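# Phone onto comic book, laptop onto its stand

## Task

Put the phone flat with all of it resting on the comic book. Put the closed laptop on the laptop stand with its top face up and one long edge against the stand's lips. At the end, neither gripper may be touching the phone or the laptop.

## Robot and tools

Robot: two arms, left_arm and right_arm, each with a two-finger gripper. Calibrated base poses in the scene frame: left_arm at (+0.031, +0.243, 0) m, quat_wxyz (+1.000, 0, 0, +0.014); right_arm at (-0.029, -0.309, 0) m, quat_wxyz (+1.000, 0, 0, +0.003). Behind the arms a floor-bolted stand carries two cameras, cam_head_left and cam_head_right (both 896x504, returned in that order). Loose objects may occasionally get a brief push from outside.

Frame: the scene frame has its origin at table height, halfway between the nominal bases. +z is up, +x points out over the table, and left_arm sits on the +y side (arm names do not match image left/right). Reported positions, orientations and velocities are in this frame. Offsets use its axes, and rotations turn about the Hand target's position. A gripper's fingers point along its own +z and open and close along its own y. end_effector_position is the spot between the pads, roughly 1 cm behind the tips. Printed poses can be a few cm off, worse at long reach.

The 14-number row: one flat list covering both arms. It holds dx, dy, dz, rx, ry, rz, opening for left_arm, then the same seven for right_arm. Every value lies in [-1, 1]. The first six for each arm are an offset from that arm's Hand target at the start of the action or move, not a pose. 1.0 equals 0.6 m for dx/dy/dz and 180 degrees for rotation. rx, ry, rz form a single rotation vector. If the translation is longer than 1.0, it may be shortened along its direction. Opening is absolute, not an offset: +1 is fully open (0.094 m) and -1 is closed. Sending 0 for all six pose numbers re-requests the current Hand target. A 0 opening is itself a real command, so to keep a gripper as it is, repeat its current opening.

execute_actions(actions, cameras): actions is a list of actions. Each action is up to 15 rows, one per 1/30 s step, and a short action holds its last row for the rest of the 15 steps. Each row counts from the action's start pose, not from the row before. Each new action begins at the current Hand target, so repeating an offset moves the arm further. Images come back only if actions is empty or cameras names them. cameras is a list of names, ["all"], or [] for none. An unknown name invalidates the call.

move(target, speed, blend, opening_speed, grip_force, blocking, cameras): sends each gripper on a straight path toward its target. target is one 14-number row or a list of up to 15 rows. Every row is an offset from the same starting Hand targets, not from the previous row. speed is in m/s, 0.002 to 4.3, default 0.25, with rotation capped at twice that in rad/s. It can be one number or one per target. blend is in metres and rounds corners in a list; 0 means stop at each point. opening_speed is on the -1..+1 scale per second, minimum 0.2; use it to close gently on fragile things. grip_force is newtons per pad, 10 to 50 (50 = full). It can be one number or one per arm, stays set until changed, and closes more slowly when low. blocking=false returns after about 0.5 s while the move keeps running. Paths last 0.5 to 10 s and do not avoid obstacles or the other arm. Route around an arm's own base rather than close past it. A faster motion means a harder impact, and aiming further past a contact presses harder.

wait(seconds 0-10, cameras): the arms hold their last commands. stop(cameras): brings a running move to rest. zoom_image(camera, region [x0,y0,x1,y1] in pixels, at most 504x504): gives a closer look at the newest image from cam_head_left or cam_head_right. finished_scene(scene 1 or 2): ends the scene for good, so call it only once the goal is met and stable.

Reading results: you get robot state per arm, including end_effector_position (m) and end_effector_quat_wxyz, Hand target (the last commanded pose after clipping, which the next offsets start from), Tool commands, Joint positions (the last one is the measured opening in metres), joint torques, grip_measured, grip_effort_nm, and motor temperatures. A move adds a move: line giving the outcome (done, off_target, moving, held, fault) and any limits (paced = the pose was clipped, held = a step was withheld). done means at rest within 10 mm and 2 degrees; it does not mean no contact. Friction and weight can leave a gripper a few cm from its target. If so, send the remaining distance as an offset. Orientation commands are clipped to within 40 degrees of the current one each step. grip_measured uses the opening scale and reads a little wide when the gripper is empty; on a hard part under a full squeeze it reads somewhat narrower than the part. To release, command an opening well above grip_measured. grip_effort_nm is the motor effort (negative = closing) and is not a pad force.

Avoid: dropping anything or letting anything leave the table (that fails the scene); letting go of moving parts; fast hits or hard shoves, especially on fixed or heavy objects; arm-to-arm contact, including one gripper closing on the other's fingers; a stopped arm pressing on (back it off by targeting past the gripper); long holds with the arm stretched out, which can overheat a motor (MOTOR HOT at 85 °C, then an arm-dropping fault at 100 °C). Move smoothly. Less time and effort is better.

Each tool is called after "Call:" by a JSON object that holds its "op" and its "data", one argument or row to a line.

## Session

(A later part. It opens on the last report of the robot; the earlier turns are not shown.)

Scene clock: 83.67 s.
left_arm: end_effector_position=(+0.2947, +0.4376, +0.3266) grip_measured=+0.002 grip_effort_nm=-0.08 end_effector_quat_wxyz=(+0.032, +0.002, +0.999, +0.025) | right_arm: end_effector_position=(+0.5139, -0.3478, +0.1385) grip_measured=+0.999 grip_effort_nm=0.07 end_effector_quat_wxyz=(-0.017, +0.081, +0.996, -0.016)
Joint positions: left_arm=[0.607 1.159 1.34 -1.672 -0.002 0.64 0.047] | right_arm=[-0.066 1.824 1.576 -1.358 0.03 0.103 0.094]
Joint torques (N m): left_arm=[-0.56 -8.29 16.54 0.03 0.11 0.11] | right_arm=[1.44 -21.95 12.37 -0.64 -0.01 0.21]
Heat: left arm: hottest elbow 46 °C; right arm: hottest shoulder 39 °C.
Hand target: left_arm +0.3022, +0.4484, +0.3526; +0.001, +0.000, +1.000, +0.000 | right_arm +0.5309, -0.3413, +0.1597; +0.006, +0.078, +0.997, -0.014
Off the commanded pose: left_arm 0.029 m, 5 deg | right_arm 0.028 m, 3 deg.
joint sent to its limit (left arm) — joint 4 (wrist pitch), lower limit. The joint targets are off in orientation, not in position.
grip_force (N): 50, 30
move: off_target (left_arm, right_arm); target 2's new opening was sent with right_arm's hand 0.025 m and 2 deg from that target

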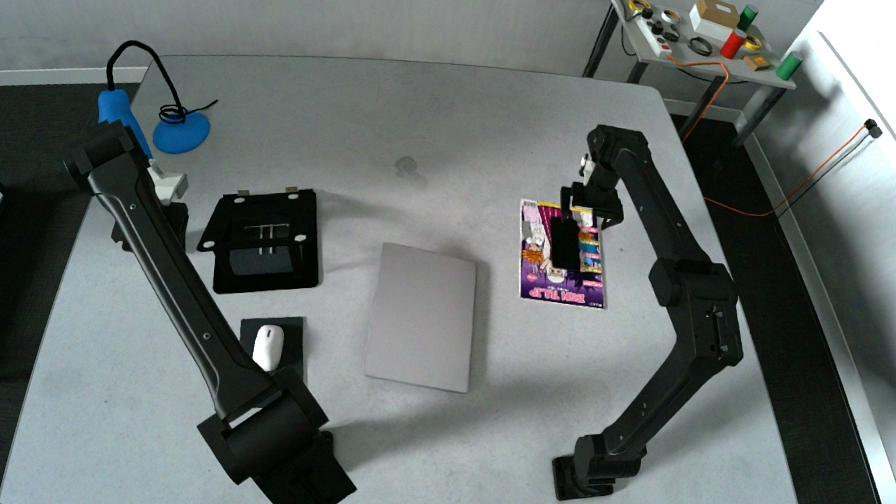

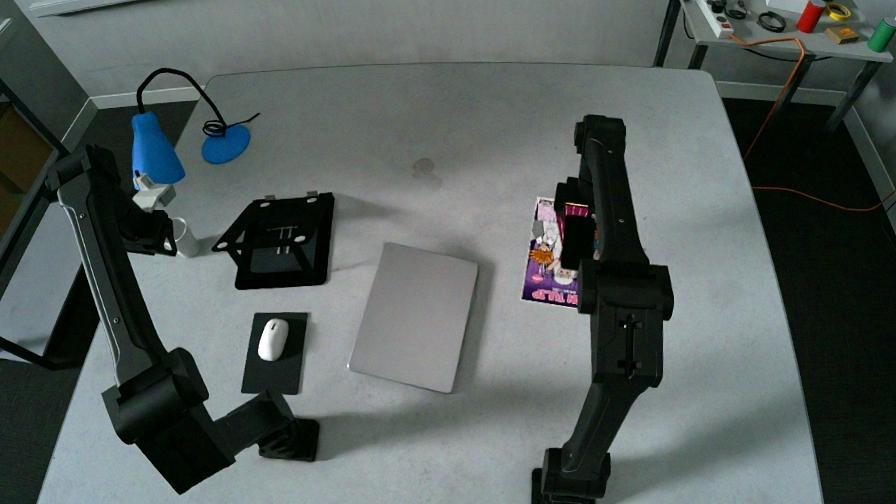

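Call:
{"op": "move", "data": {
  "target": [0,0,0,0,0,0,0,-0.4,0.5,0.12,0,0,0.05,-1],
  "speed": 0.5
}}

Call:
{"op": "move", "data": {
  "target": [
    [0,0,0,0,0,0,0,-0.09,0.385,0,0,0,0,-1],
    [0,0,0,0,0,0,0,-0.09,0.385,-0.357,0,0,0,-1]
  ],
  "speed": 0.3,
  "grip_force": 50,
  "cameras": ["all"]
}}

Scene clock: 95.70 s.
left_arm: end_effector_position=(+0.2947, +0.4376, +0.3266) grip_measured=+0.002 grip_effort_nm=-0.08 end_effector_quat_wxyz=(+0.032, +0.002, +0.999, +0.025) | right_arm: end_effector_position=(+0.2896, -0.0448, +0.2275) grip_measured=-0.991 grip_effort_nm=-0.49 end_effector_quat_wxyz=(+0.006, -0.001, +1.000, -0.013)
Joint positions: left_arm=[0.607 1.159 1.34 -1.672 -0.002 0.64 0.047] | right_arm=[0.701 1.431 1.327 -1.475 0.028 0.704 0]
Joint torques (N m): left_arm=[-0.38 -7.53 16.66 0.17 0.11 0.13] | right_arm=[0.85 -13.98 9.98 -0.25 0.16 0.23]
Heat: left arm: hottest elbow 47 °C; right arm: hottest shoulder 39 °C.
Hand target: left_arm +0.3022, +0.4484, +0.3526; +0.001, +0.000, +1.000, +0.000 | right_arm +0.2910, -0.0413, +0.2316; +0.007, +0.000, +1.000, -0.014
Off the commanded pose: left_arm 0.029 m, 5 deg | right_arm 0.006 m, 0 deg.
joint sent to its limit (left arm) — joint 4 (wrist pitch), lower limit. The joint targets are off in orientation, not in position.
grip_force (N): 50, 30
move: off_target (left_arm)

Scene clock: 98.83 s.
left_arm: end_effector_position=(+0.2947, +0.4376, +0.3266) grip_measured=+0.002 grip_effort_nm=-0.08 end_effector_quat_wxyz=(+0.032, +0.002, +0.999, +0.025) | right_arm: end_effector_position=(+0.2366, +0.1892, +0.0295) grip_measured=-0.991 grip_effort_nm=-0.49 end_effector_quat_wxyz=(+0.009, -0.004, +1.000, -0.009)
Joint positions: left_arm=[0.607 1.159 1.34 -1.672 -0.002 0.64 0.047] | right_arm=[1.084 1.96 1.477 -1.094 0.023 1.083 0]
Joint torques (N m): left_arm=[-0.38 -7.77 16.44 0.17 0.09 0.08] | right_arm=[0.56 -20.89 7.75 0.44 0.16 0.23]
Heat: left arm: hottest elbow 47 °C; right arm: hottest shoulder 39 °C.
Hand target: left_arm +0.3022, +0.4484, +0.3526; +0.001, +0.000, +1.000, +0.000 | right_arm +0.2369, +0.1898, +0.0175; +0.007, +0.000, +1.000, -0.014
Off the commanded pose: left_arm 0.029 m, 5 deg | right_arm 0.012 m, 1 deg.
joint sent to its limit (left arm) — joint 4 (wrist pitch), lower limit. The joint targets are off in orientation, not in position.
move: off_target (left_arm, right_arm)

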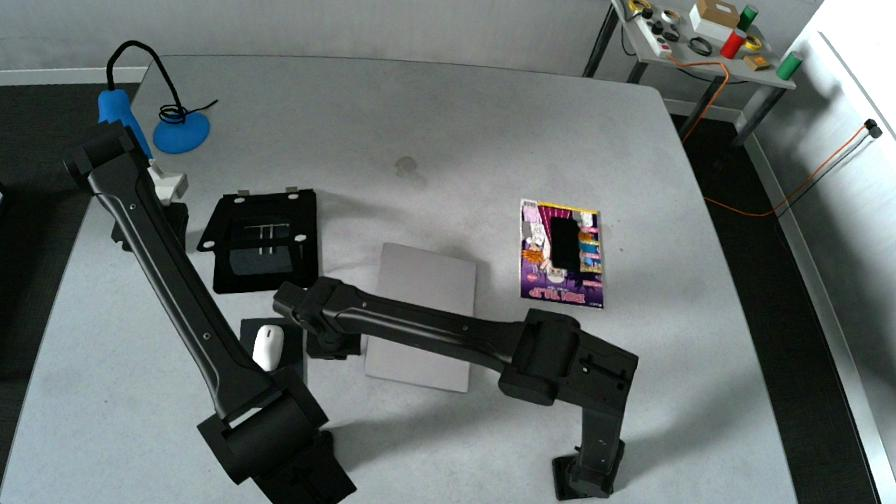

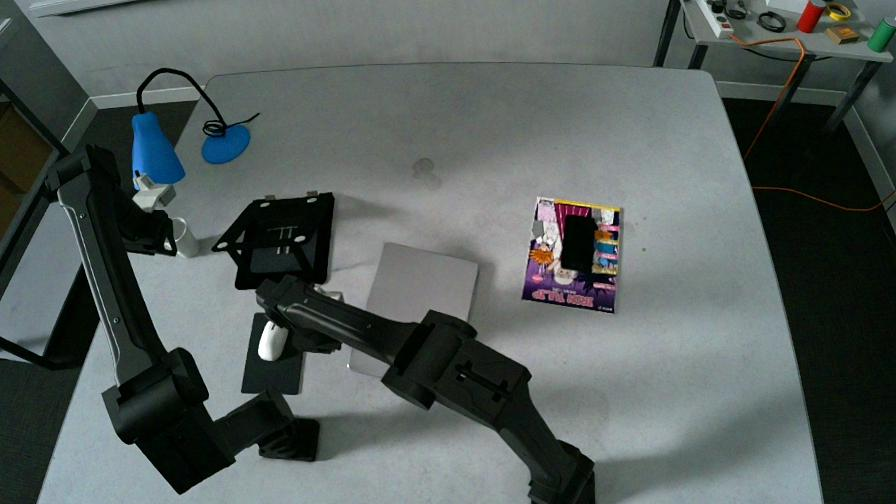

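Call:
{"op": "move", "data": {
  "target": [
    [0,0,0,0,0,0,0,-0.035,-0.27,0.005,0,0,0,-1],
    [0,0,0,0,0,0,0,-0.065,-0.425,0.005,0,0,0,-1]
  ],
  "speed": 0.13,
  "blend": [0.03,0],
  "cameras": ["all"]
}}

Scene clock: 103.63 s.
left_arm: end_effector_position=(+0.2947, +0.4376, +0.3266) grip_measured=+0.002 grip_effort_nm=-0.08 end_effector_quat_wxyz=(+0.032, +0.002, +0.999, +0.025) | right_arm: end_effector_position=(+0.1950, -0.0566, +0.0219) grip_measured=-0.991 grip_effort_nm=-0.48 end_effector_quat_wxyz=(+0.003, -0.006, +1.000, -0.013)
Joint positions: left_arm=[0.607 1.159 1.34 -1.672 -0.002 0.64 0.047] | right_arm=[0.854 1.462 0.767 -0.891 0.023 0.847 0]
Joint torques (N m): left_arm=[-0.26 -7.65 16.64 0.16 0.11 0.11] | right_arm=[-0.91 -12.86 5.48 0.43 0.31 0.09]
Heat: left arm: hottest elbow 47 °C; right arm: hottest shoulder 39 °C.
Hand target: left_arm +0.3022, +0.4484, +0.3526; +0.001, +0.000, +1.000, +0.000 | right_arm +0.1980, -0.0652, +0.0205; +0.007, +0.000, +1.000, -0.014
Off the commanded pose: left_arm 0.029 m, 5 deg | right_arm 0.009 m, 1 deg.
joint sent to its limit (left arm) — joint 4 (wrist pitch), lower limit. The joint targets are off in orientation, not in position.
move: off_target (left_arm)

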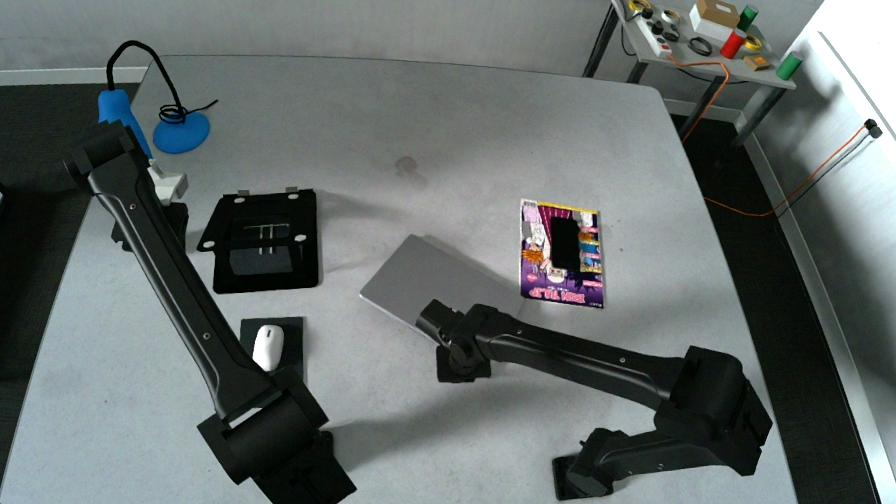

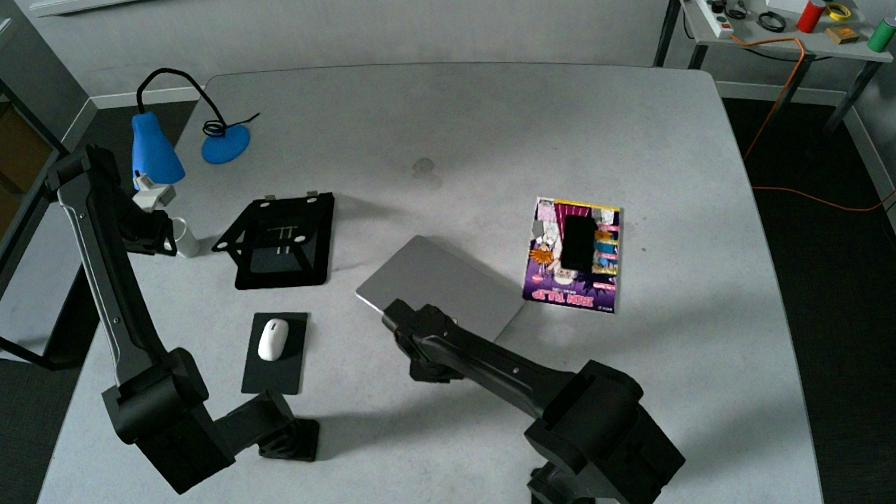

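Call:
{"op": "move", "data": {
  "target": [
    [0,0,0,0,0,0,0,-0.04,0.03,0,0,0,0,-1],
    [0,0,0,0,0,0,0,-0.04,-0.05,0.35,0,0,0,-1],
    [-0.12,-0.42,-0.2,0.172,-0.414,-0.651,0,0.02,-0.48,0.38,0,0,0,-1]
  ],
  "speed": [0.15,0.4,0.45],
  "blend": [0,0.05,0],
  "cameras": ["all"]
}}

Call:
{"op": "zoom_image", "data": {
  "camera": "cam_head_left",
  "region": [300, 220, 550, 400]
}}

Call:
{"op": "zoom_image", "data": {
  "camera": "cam_head_right",
  "region": [300, 220, 550, 400]
}}

Scene clock: 112.17 s.
left_arm: end_effector_position=(+0.2304, +0.1962, +0.2327) grip_measured=+0.002 grip_effort_nm=-0.08 end_effector_quat_wxyz=(+0.469, +0.717, +0.443, +0.265) | right_arm: end_effector_position=(+0.2044, -0.3496, +0.2447) grip_measured=-0.991 grip_effort_nm=-0.48 end_effector_quat_wxyz=(+0.006, -0.002, +1.000, -0.015)
Joint positions: left_arm=[0.43 0.078 0.41 -1.012 0.84 2.072 0.047] | right_arm=[-0.154 0.933 0.979 -1.6 0.027 -0.153 0]
Joint torques (N m): left_arm=[-1.61 2.37 10.02 2.02 0.43 0.05] | right_arm=[-0.44 -4.01 10.17 0.16 -0.04 0.09]
Heat: left arm: hottest elbow 46 °C; right arm: hottest elbow 39 °C.
Hand target: left_arm +0.2302, +0.1964, +0.2326; +0.496, +0.780, +0.323, +0.205 | right_arm +0.2099, -0.3532, +0.2484; +0.007, +0.000, +1.000, -0.014
Off the commanded pose: left_arm 0.000 m, 17 deg | right_arm 0.008 m, 0 deg.
joint sent to its limit (left arm) — joint 6 (wrist roll), upper limit. The joint targets are off in orientation, not in position.
move: off_target (left_arm)

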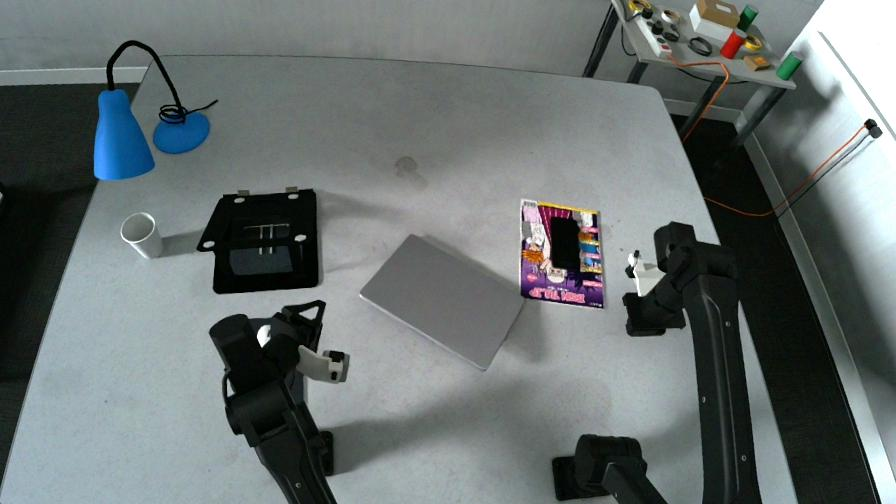

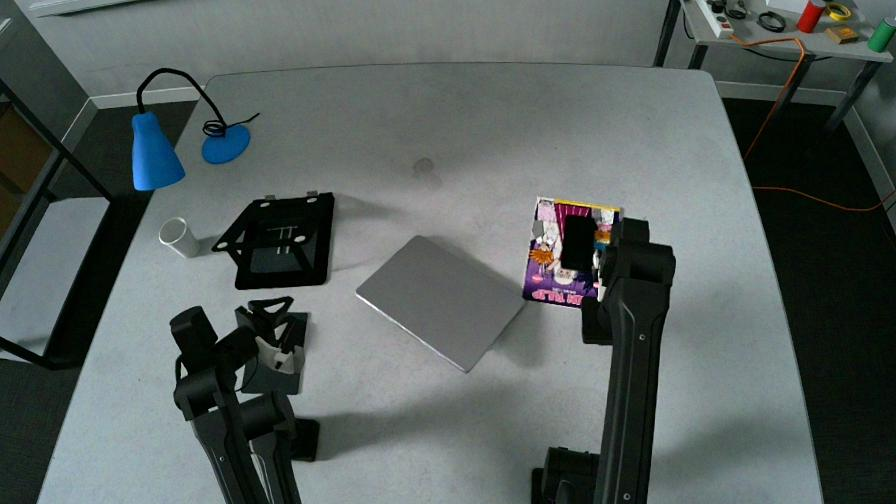

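Scaled by 2.016.

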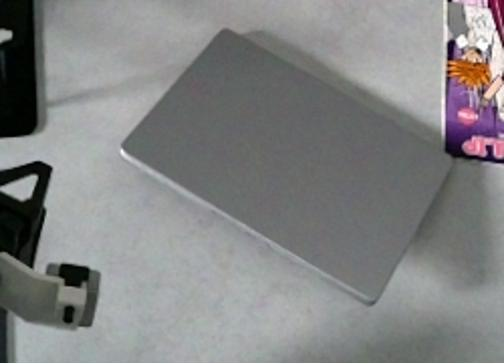

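Scaled by 2.016.

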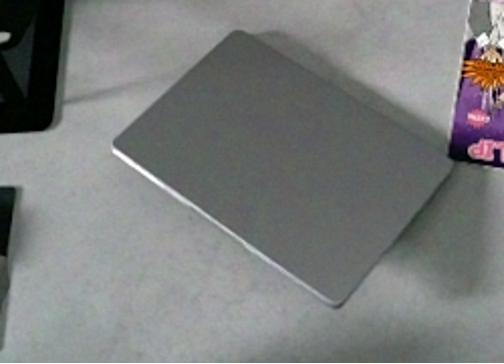

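Call:
{"op": "move", "data": {
  "target": [
    [0,0,0.1,0,0,0,0,-0.133,0.472,-0.08,0,0,0,-1],
    [0,0,0.1,0,0,0,0,-0.133,0.472,-0.378,0,0,0,-1],
    [0,0,0.1,0,0,0,0,0.14,0.44,-0.378,0,0,0,-1]
  ],
  "speed": [0.35,0.25,0.12],
  "cameras": ["all"]
}}

Call:
{"op": "zoom_image", "data": {
  "camera": "cam_head_left",
  "region": [300, 200, 580, 400]
}}

Scene clock: 136.53 s.
left_arm: end_effector_position=(+0.2314, +0.1948, +0.2583) grip_measured=+0.002 grip_effort_nm=-0.08 end_effector_quat_wxyz=(+0.474, +0.717, +0.444, +0.253) | right_arm: end_effector_position=(+0.2615, -0.1024, +0.0143) grip_measured=-0.991 grip_effort_nm=-0.47 end_effector_quat_wxyz=(-0.013, -0.003, +1.000, -0.025)
Joint positions: left_arm=[0.43 0.136 0.484 -1.047 0.855 2.072 0.047] | right_arm=[0.628 1.544 0.834 -0.911 0.026 0.627 0]
Joint torques (N m): left_arm=[-1.79 3.37 17.36 1.13 0.36 0.03] | right_arm=[-0.85 -10.87 11.41 0.38 0.28 0.06]
Heat: left arm: hottest elbow 44 °C; right arm: hottest elbow 40 °C.
Hand target: left_arm +0.2302, +0.1964, +0.2925; +0.496, +0.779, +0.323, +0.205 | right_arm +0.2939, -0.0893, +0.0216; +0.007, +0.000, +1.000, -0.014
Off the commanded pose: left_arm 0.034 m, 17 deg | right_arm 0.036 m, 3 deg.
joint sent to its limit (left arm) — joint 6 (wrist roll), upper limit. The joint targets are off in orientation, not in position.
move: off_target (left_arm, right_arm)

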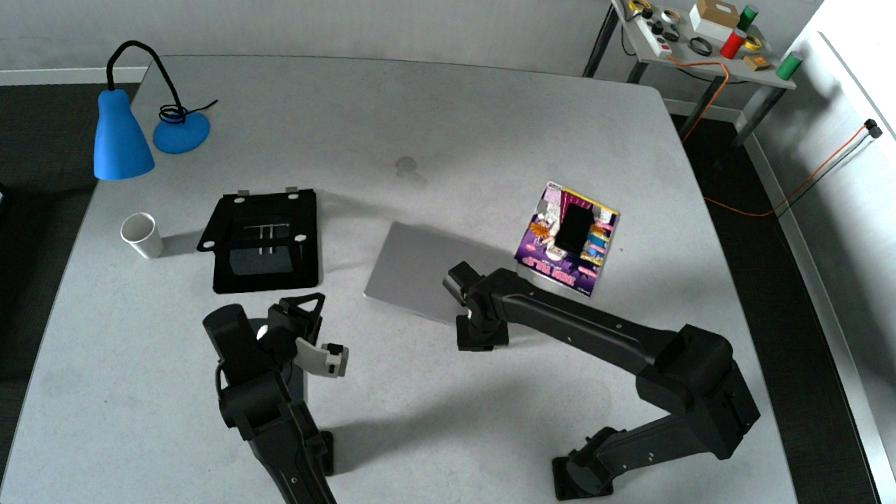

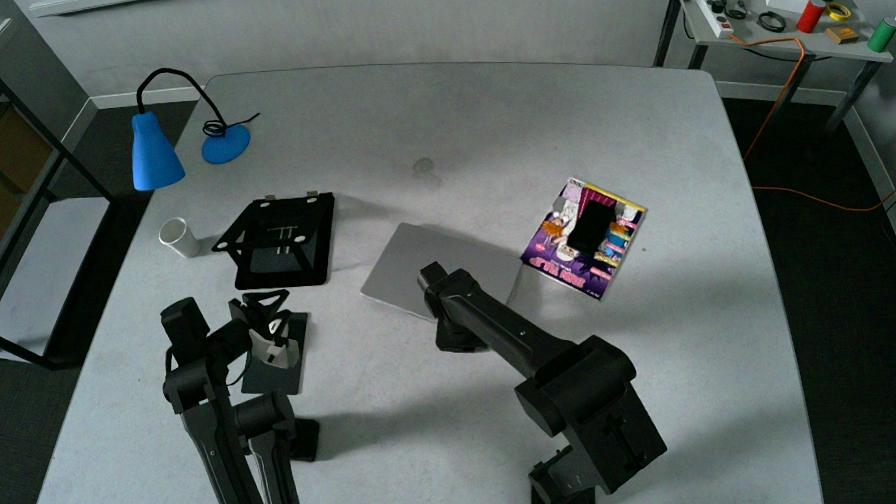

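Scaled by 1.800.

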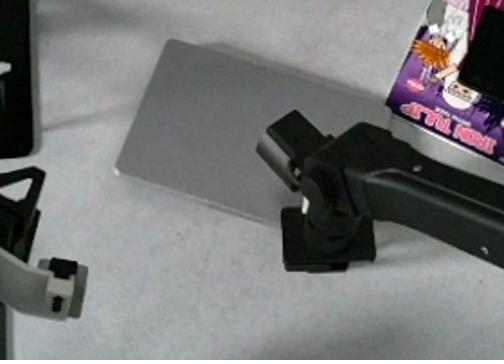

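Call:
{"op": "move", "data": {
  "target": [
    [0,0,0,0,0,0,0,-0.15,-0.05,0,0,0,0,-1],
    [0,0,0,0,0,0,0,-0.17,-0.15,0.3,0,0,0,-1],
    [0,0,0,0,0,0,0,-0.17,-0.3,0.35,0,0,0,-1]
  ],
  "speed": [0.15,0.3,0.4],
  "blend": [0.01,0.05,0],
  "cameras": ["all"]
}}

Call:
{"op": "zoom_image", "data": {
  "camera": "cam_head_left",
  "region": [340, 200, 580, 370]
}}

Call:
{"op": "zoom_image", "data": {
  "camera": "cam_head_right",
  "region": [340, 200, 580, 370]
}}

Scene clock: 143.17 s.
left_arm: end_effector_position=(+0.2314, +0.1948, +0.2583) grip_measured=+0.002 grip_effort_nm=-0.08 end_effector_quat_wxyz=(+0.474, +0.717, +0.444, +0.253) | right_arm: end_effector_position=(+0.1777, -0.2698, +0.2104) grip_measured=-0.991 grip_effort_nm=-0.47 end_effector_quat_wxyz=(-0.011, -0.003, +1.000, -0.019)
Joint positions: left_arm=[0.43 0.136 0.484 -1.047 0.855 2.072 0.047] | right_arm=[0.213 0.889 0.865 -1.577 0.033 0.214 0]
Joint torques (N m): left_arm=[-1.61 4.13 17.48 1.1 0.4 0.02] | right_arm=[-0.32 -3.72 13.11 -0.24 -0.01 0.05]
Heat: left arm: hottest elbow 44 °C; right arm: hottest elbow 41 °C.
Hand target: left_arm +0.2302, +0.1964, +0.2925; +0.496, +0.779, +0.323, +0.205 | right_arm +0.1920, -0.2693, +0.2315; +0.007, +0.000, +1.000, -0.014
Off the commanded pose: left_arm 0.034 m, 17 deg | right_arm 0.026 m, 2 deg.
joint sent to its limit (left arm) — joint 6 (wrist roll), upper limit. The joint targets are off in orientation, not in position.
move: off_target (left_arm, right_arm); blend cut to 0.0474 m at target 2

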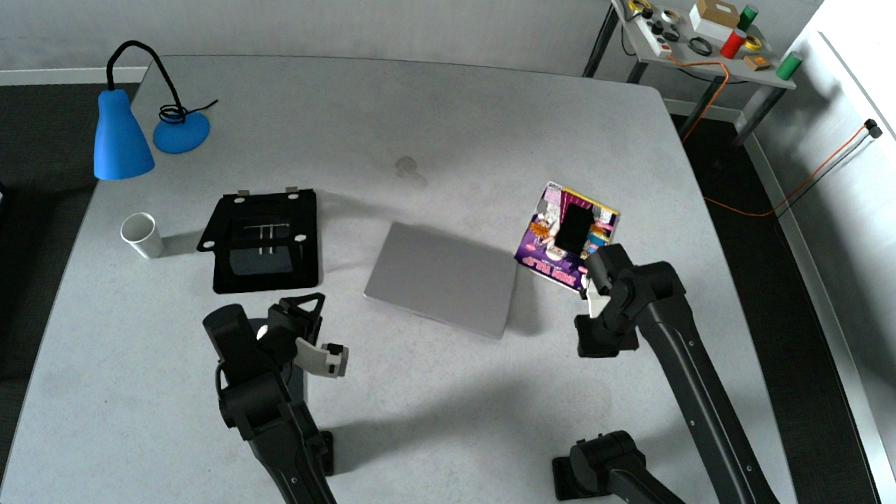

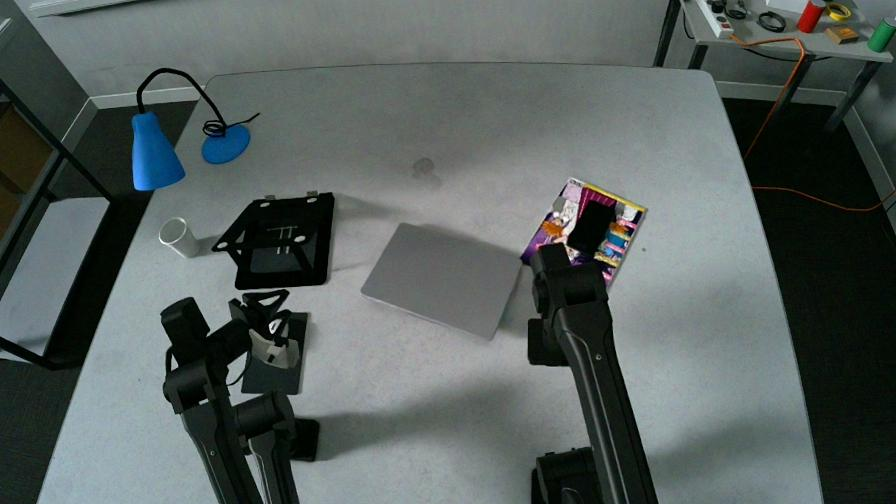

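Scaled by 2.100.

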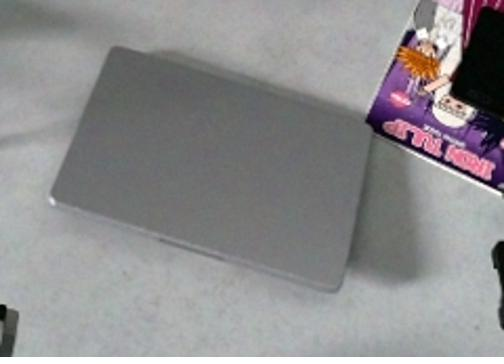

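Scaled by 2.100.

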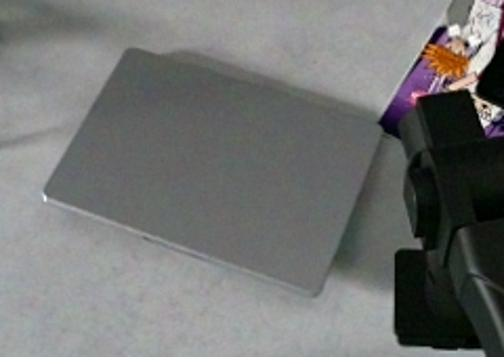

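Call:
{"op": "move", "data": {
  "target": [0,0,0.15,0,0,0,0,0.013,0.298,-0.16,0.281,-0.281,-0.44,0],
  "speed": 0.35,
  "cameras": ["all"]
}}

Call:
{"op": "zoom_image", "data": {
  "camera": "cam_head_left",
  "region": [340, 230, 580, 400]
}}

Call:
{"op": "zoom_image", "data": {
  "camera": "cam_head_right",
  "region": [340, 230, 580, 400]
}}

Scene clock: 155.00 s.
left_arm: end_effector_position=(+0.2323, +0.1948, +0.3503) grip_measured=+0.002 grip_effort_nm=-0.08 end_effector_quat_wxyz=(+0.475, +0.717, +0.443, +0.253) | right_arm: end_effector_position=(+0.2044, -0.0907, +0.1439) grip_measured=-0.001 grip_effort_nm=0.07 end_effector_quat_wxyz=(+0.393, +0.517, +0.632, +0.424)
Joint positions: left_arm=[0.43 0.272 0.743 -1.168 0.859 2.072 0.047] | right_arm=[1.222 0.899 0.276 -0.027 0.99 2.074 0.047]
Joint torques (N m): left_arm=[-1.44 3.49 16.62 1.14 0.4 0.04] | right_arm=[1.44 -2.67 6.98 1.7 0.45 0.15]
Heat: left arm: hottest elbow 45 °C; right arm: hottest elbow 41 °C.
Hand target: left_arm +0.2302, +0.1964, +0.3825; +0.496, +0.780, +0.323, +0.206 | right_arm +0.1998, -0.0904, +0.1356; +0.376, +0.603, +0.599, +0.368
Off the commanded pose: left_arm 0.032 m, 17 deg | right_arm 0.010 m, 13 deg.
joint sent to its limit (left arm) — joint 6 (wrist roll), upper limit. The joint targets are off in orientation, not in position.
joint sent to its limit (right arm) — joint 6 (wrist roll), upper limit. The joint targets are off in orientation, not in position.
move: off_target (left_arm, right_arm)

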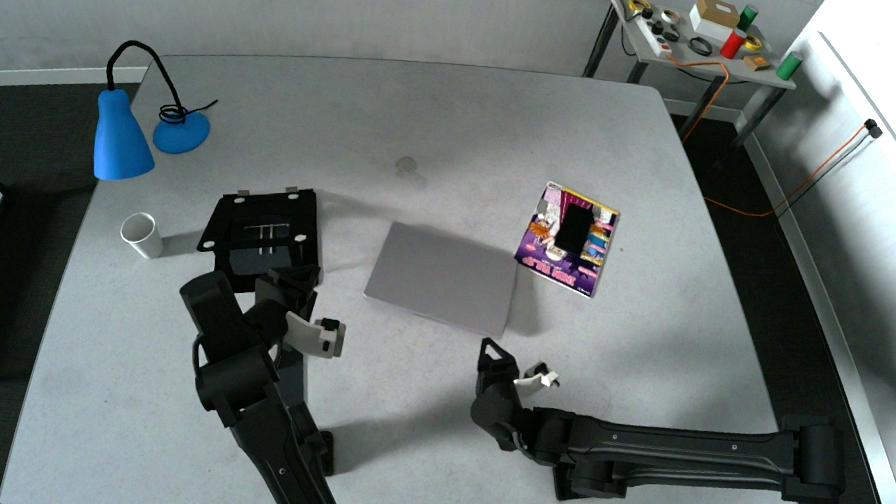

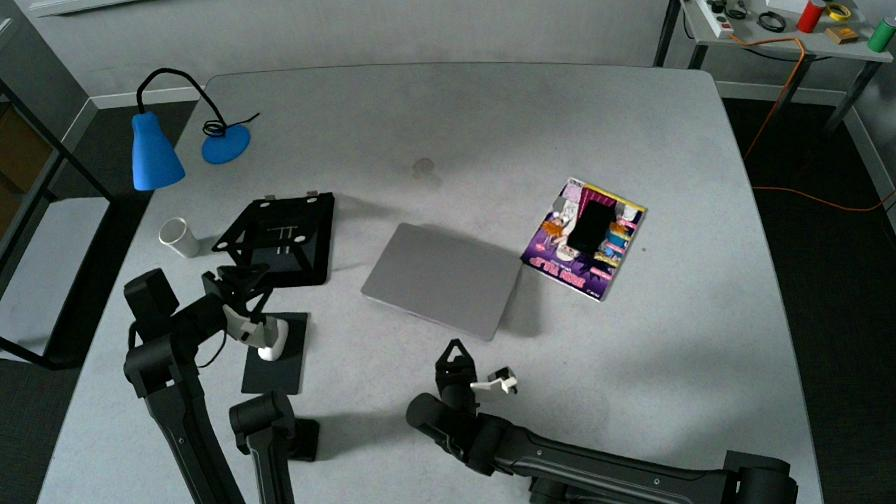

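Scaled by 2.100.

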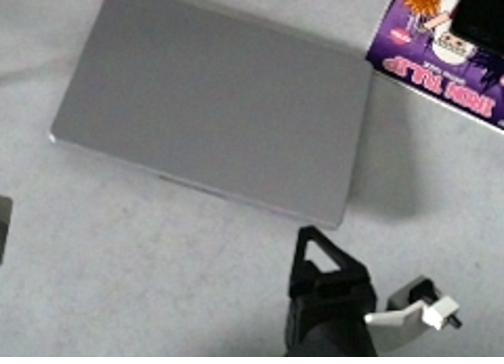

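Scaled by 2.100.

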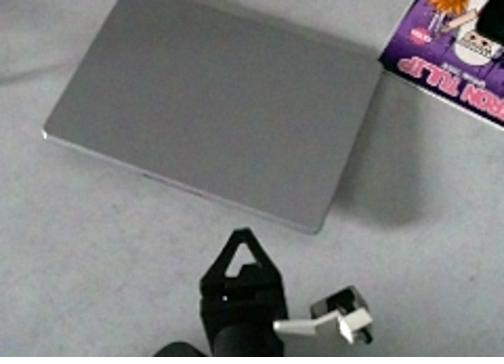

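Call:
{"op": "move", "data": {
  "target": [
    [0,0,0,0,0,0,0,0,0.015,-0.163,0,0,0,0],
    [0,0,0,0,0,0,0,0.095,0.015,-0.163,0,0,0,0]
  ],
  "speed": 0.12,
  "cameras": ["all"]
}}

Call:
{"op": "zoom_image", "data": {
  "camera": "cam_head_left",
  "region": [400, 260, 560, 390]
}}

Call:
{"op": "zoom_image", "data": {
  "camera": "cam_head_right",
  "region": [390, 260, 550, 390]
}}

Scene clock: 164.20 s.
left_arm: end_effector_position=(+0.2323, +0.1948, +0.3503) grip_measured=+0.002 grip_effort_nm=-0.08 end_effector_quat_wxyz=(+0.475, +0.717, +0.443, +0.253) | right_arm: end_effector_position=(+0.2484, -0.0892, +0.0364) grip_measured=-0.001 grip_effort_nm=0.06 end_effector_quat_wxyz=(+0.385, +0.557, +0.625, +0.389)
Joint positions: left_arm=[0.43 0.272 0.743 -1.168 0.859 2.072 0.047] | right_arm=[1.055 1.487 0.251 0.558 0.878 2.075 0.047]
Joint torques (N m): left_arm=[-1.49 3.78 16.79 0.84 0.35 0.05] | right_arm=[-0.56 -7.36 6.11 0.7 0.28 0.15]
Heat: left arm: hottest elbow 45 °C; right arm: hottest elbow 40 °C.
Hand target: left_arm +0.2302, +0.1964, +0.3825; +0.496, +0.780, +0.323, +0.206 | right_arm +0.2569, -0.0814, +0.0379; +0.376, +0.603, +0.599, +0.368
Off the commanded pose: left_arm 0.032 m, 17 deg | right_arm 0.011 m, 7 deg.
joint sent to its limit (left arm) — joint 6 (wrist roll), upper limit. The joint targets are off in orientation, not in position.
joint sent to its limit (right arm) — joint 6 (wrist roll), upper limit. The joint targets are off in orientation, not in position.
move: off_target (left_arm, right_arm)

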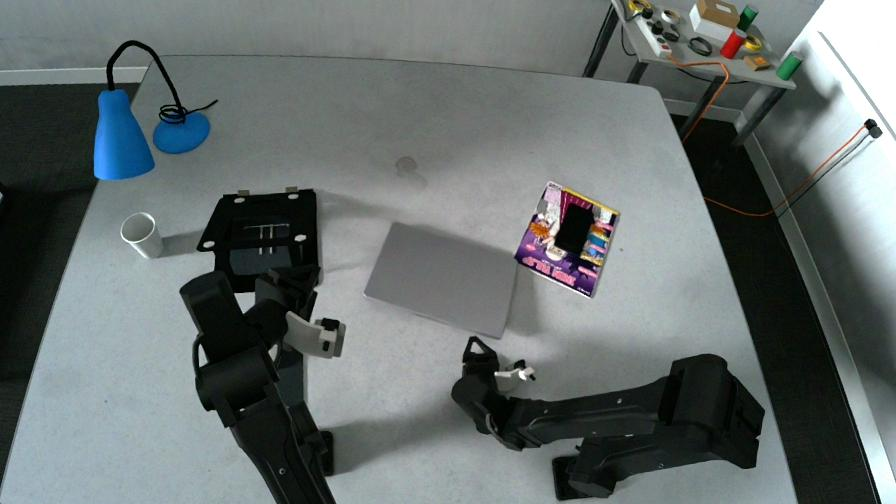

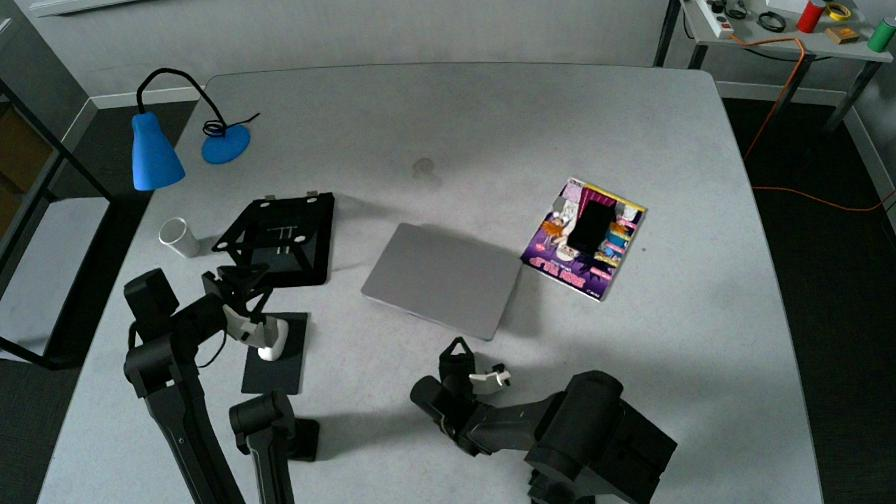

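Scaled by 3.150.

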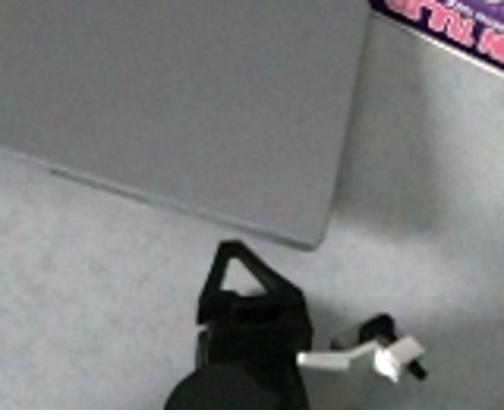

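Scaled by 3.150.

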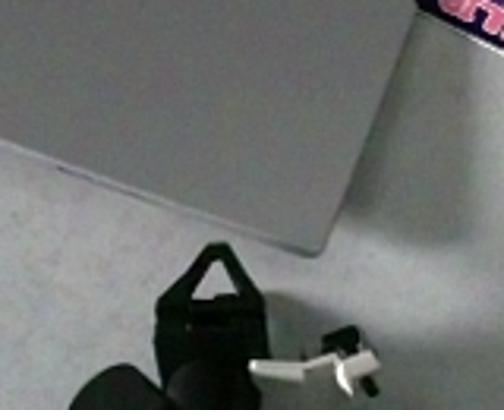

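Call:
{"op": "move", "data": {
  "target": [
    [0,0,0,0,0,0,0,0,0,0.012,0,0,0,0],
    [0,0,0,0,0,0,0,0.07,0,0.012,0,0,0,0]
  ],
  "speed": 0.08,
  "cameras": ["all"]
}}

Call:
{"op": "zoom_image", "data": {
  "camera": "cam_head_left",
  "region": [400, 260, 560, 390]
}}

Call:
{"op": "zoom_image", "data": {
  "camera": "cam_head_right",
  "region": [390, 260, 550, 390]
}}

Scene clock: 169.77 s.
left_arm: end_effector_position=(+0.2323, +0.1948, +0.3503) grip_measured=+0.002 grip_effort_nm=-0.08 end_effector_quat_wxyz=(+0.475, +0.717, +0.443, +0.253) | right_arm: end_effector_position=(+0.2882, -0.0889, +0.0437) grip_measured=-0.001 grip_effort_nm=0.07 end_effector_quat_wxyz=(+0.378, +0.588, +0.610, +0.372)
Joint positions: left_arm=[0.43 0.272 0.743 -1.168 0.859 2.072 0.047] | right_arm=[0.935 1.48 0.338 0.458 0.805 2.075 0.047]
Joint torques (N m): left_arm=[-1.26 2.96 16.88 1.03 0.39 0.06] | right_arm=[-0.38 -7.82 7.19 0.77 0.29 0.15]
Heat: left arm: hottest elbow 45 °C; right arm: hottest elbow 40 °C.
Hand target: left_arm +0.2302, +0.1964, +0.3825; +0.496, +0.780, +0.323, +0.206 | right_arm +0.2988, -0.0815, +0.0451; +0.376, +0.603, +0.599, +0.368
Off the commanded pose: left_arm 0.032 m, 17 deg | right_arm 0.013 m, 2 deg.
joint sent to its limit (left arm) — joint 6 (wrist roll), upper limit. The joint targets are off in orientation, not in position.
joint sent to its limit (right arm) — joint 6 (wrist roll), upper limit. The joint targets still meet the commanded pose.
move: off_target (left_arm, right_arm)

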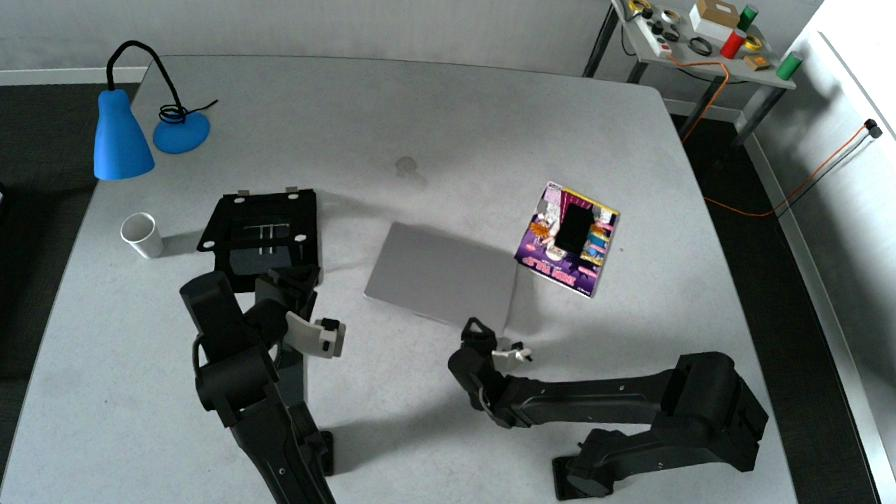

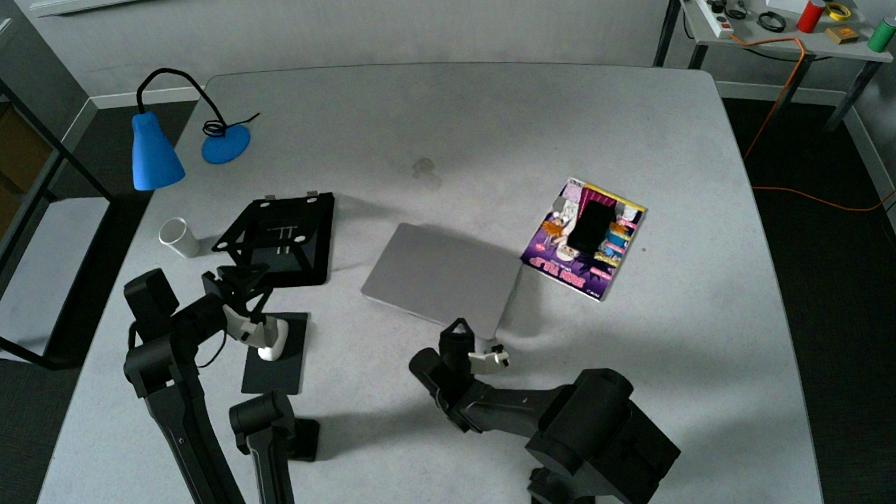

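Scaled by 3.150.

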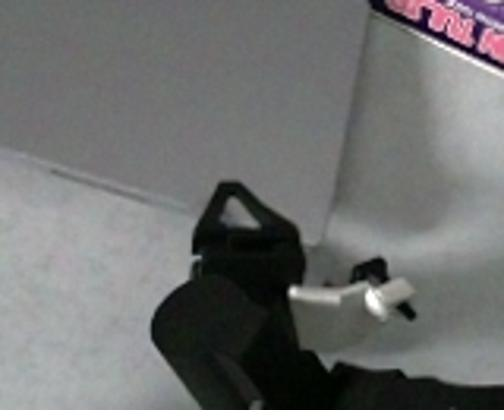

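Scaled by 3.150.

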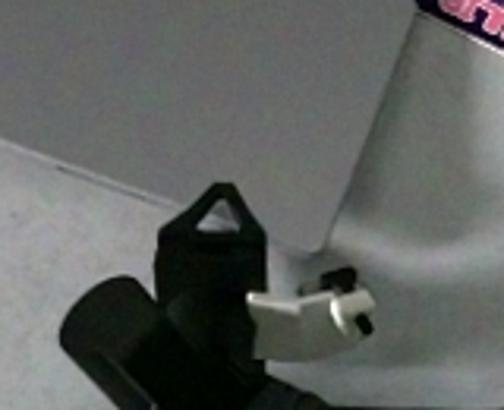

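Over the edge, laptop unmoved. Close.

Call:
{"op": "move", "data": {
  "target": [0,0,0,0,0,0,0,0.005,0,0,0,0,0,-0.9],
  "opening_speed": 0.3,
  "grip_force": 50
}}

Call:
{"op": "move", "data": {
  "target": [0,0,0,0,0,0,0,-0.03,0.05,0.15,0,0,0.05,-0.9],
  "speed": 0.12,
  "cameras": ["all"]
}}

Call:
{"op": "zoom_image", "data": {
  "camera": "cam_head_left",
  "region": [300, 200, 560, 390]
}}

Call:
{"op": "zoom_image", "data": {
  "camera": "cam_head_right",
  "region": [300, 200, 560, 390]
}}

Scene clock: 175.53 s.
left_arm: end_effector_position=(+0.2323, +0.1948, +0.3503) grip_measured=+0.002 grip_effort_nm=-0.08 end_effector_quat_wxyz=(+0.475, +0.717, +0.443, +0.253) | right_arm: end_effector_position=(+0.2890, -0.0912, +0.0413) grip_measured=-0.659 grip_effort_nm=-1.03 end_effector_quat_wxyz=(+0.377, +0.592, +0.610, +0.369)
Joint positions: left_arm=[0.43 0.272 0.743 -1.168 0.859 2.072 0.047] | right_arm=[0.927 1.483 0.338 0.453 0.8 2.082 0.016]
Joint torques (N m): left_arm=[-0.97 4.19 16.81 1.11 0.39 -0.02] | right_arm=[-0.38 -7.94 7.58 0.84 0.29 0.1]
Heat: left arm: hottest elbow 45 °C; right arm: hottest elbow 39 °C.
Hand target: left_arm +0.2302, +0.1964, +0.3825; +0.496, +0.780, +0.323, +0.206 | right_arm +0.3018, -0.0814, +0.0451; +0.376, +0.603, +0.599, +0.368
Off the commanded pose: left_arm 0.032 m, 17 deg | right_arm 0.017 m, 2 deg.
joint sent to its limit (left arm) — joint 6 (wrist roll), upper limit. The joint targets are off in orientation, not in position.
joint sent to its limit (right arm) — joint 6 (wrist roll), upper limit. The joint targets still meet the commanded pose.
move: off_target (left_arm, right_arm)

Scene clock: 177.13 s.
left_arm: end_effector_position=(+0.2323, +0.1948, +0.3503) grip_measured=+0.002 grip_effort_nm=-0.08 end_effector_quat_wxyz=(+0.475, +0.717, +0.443, +0.253) | right_arm: end_effector_position=(+0.2649, -0.0918, +0.0811) grip_measured=-0.662 grip_effort_nm=-1.03 end_effector_quat_wxyz=(+0.345, +0.572, +0.660, +0.343)
Joint positions: left_arm=[0.43 0.272 0.743 -1.168 0.859 2.072 0.047] | right_arm=[0.954 1.19 0.357 0.054 0.722 2.073 0.016]
Joint torques (N m): left_arm=[-0.85 2.9 16.64 1.06 0.39 -0.03] | right_arm=[2.26 -10.87 13.22 1.17 0.65 -0.33]
Heat: left arm: hottest elbow 45 °C; right arm: hottest elbow 40 °C.
Hand target: left_arm +0.2302, +0.1964, +0.3825; +0.496, +0.780, +0.323, +0.206 | right_arm +0.2838, -0.0514, +0.1349; +0.346, +0.554, +0.645, +0.396
Off the commanded pose: left_arm 0.032 m, 17 deg | right_arm 0.070 m, 7 deg.
joint sent to its limit (left arm) — joint 6 (wrist roll), upper limit. The joint targets are off in orientation, not in position.
move: off_target (left_arm, right_arm)

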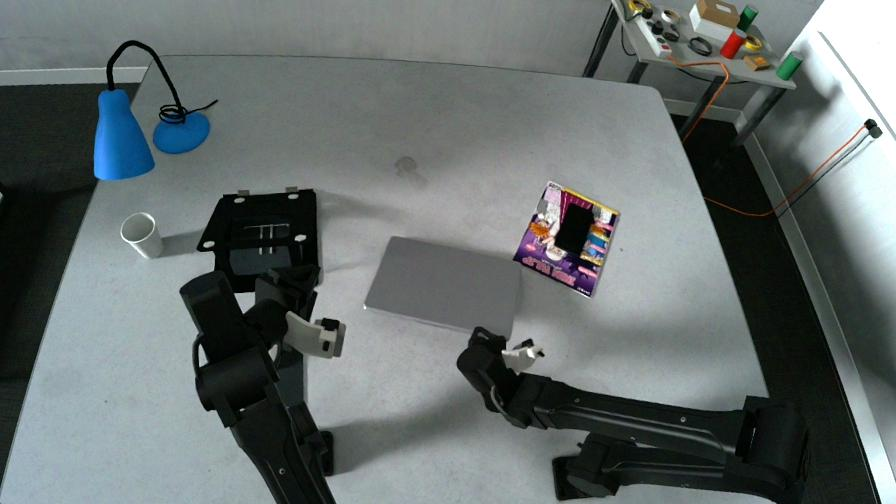

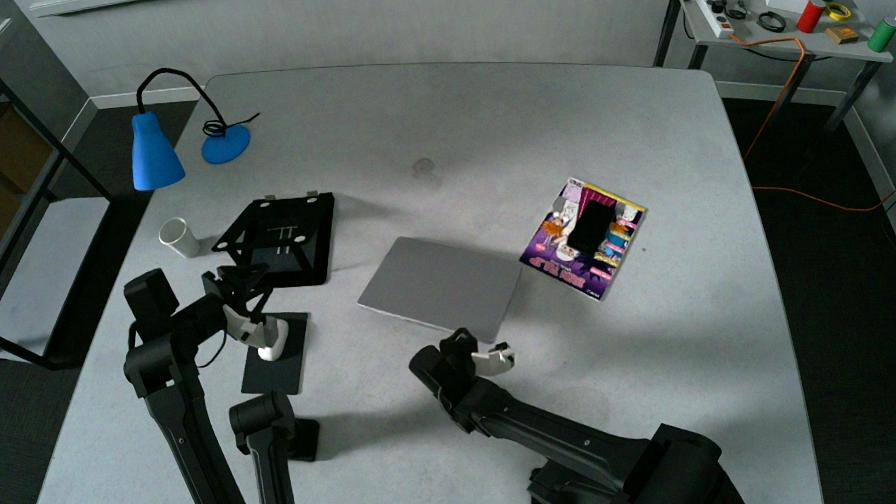

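Scaled by 1.938.

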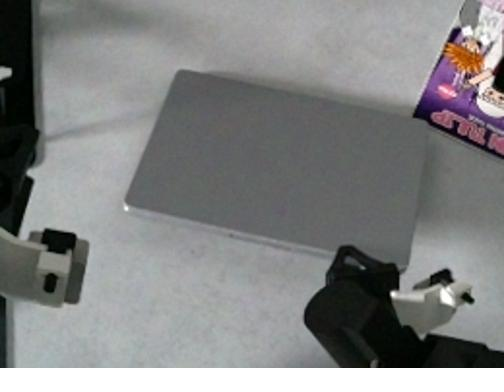

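Scaled by 1.938.

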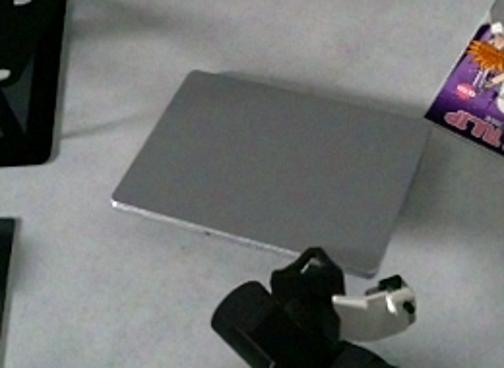

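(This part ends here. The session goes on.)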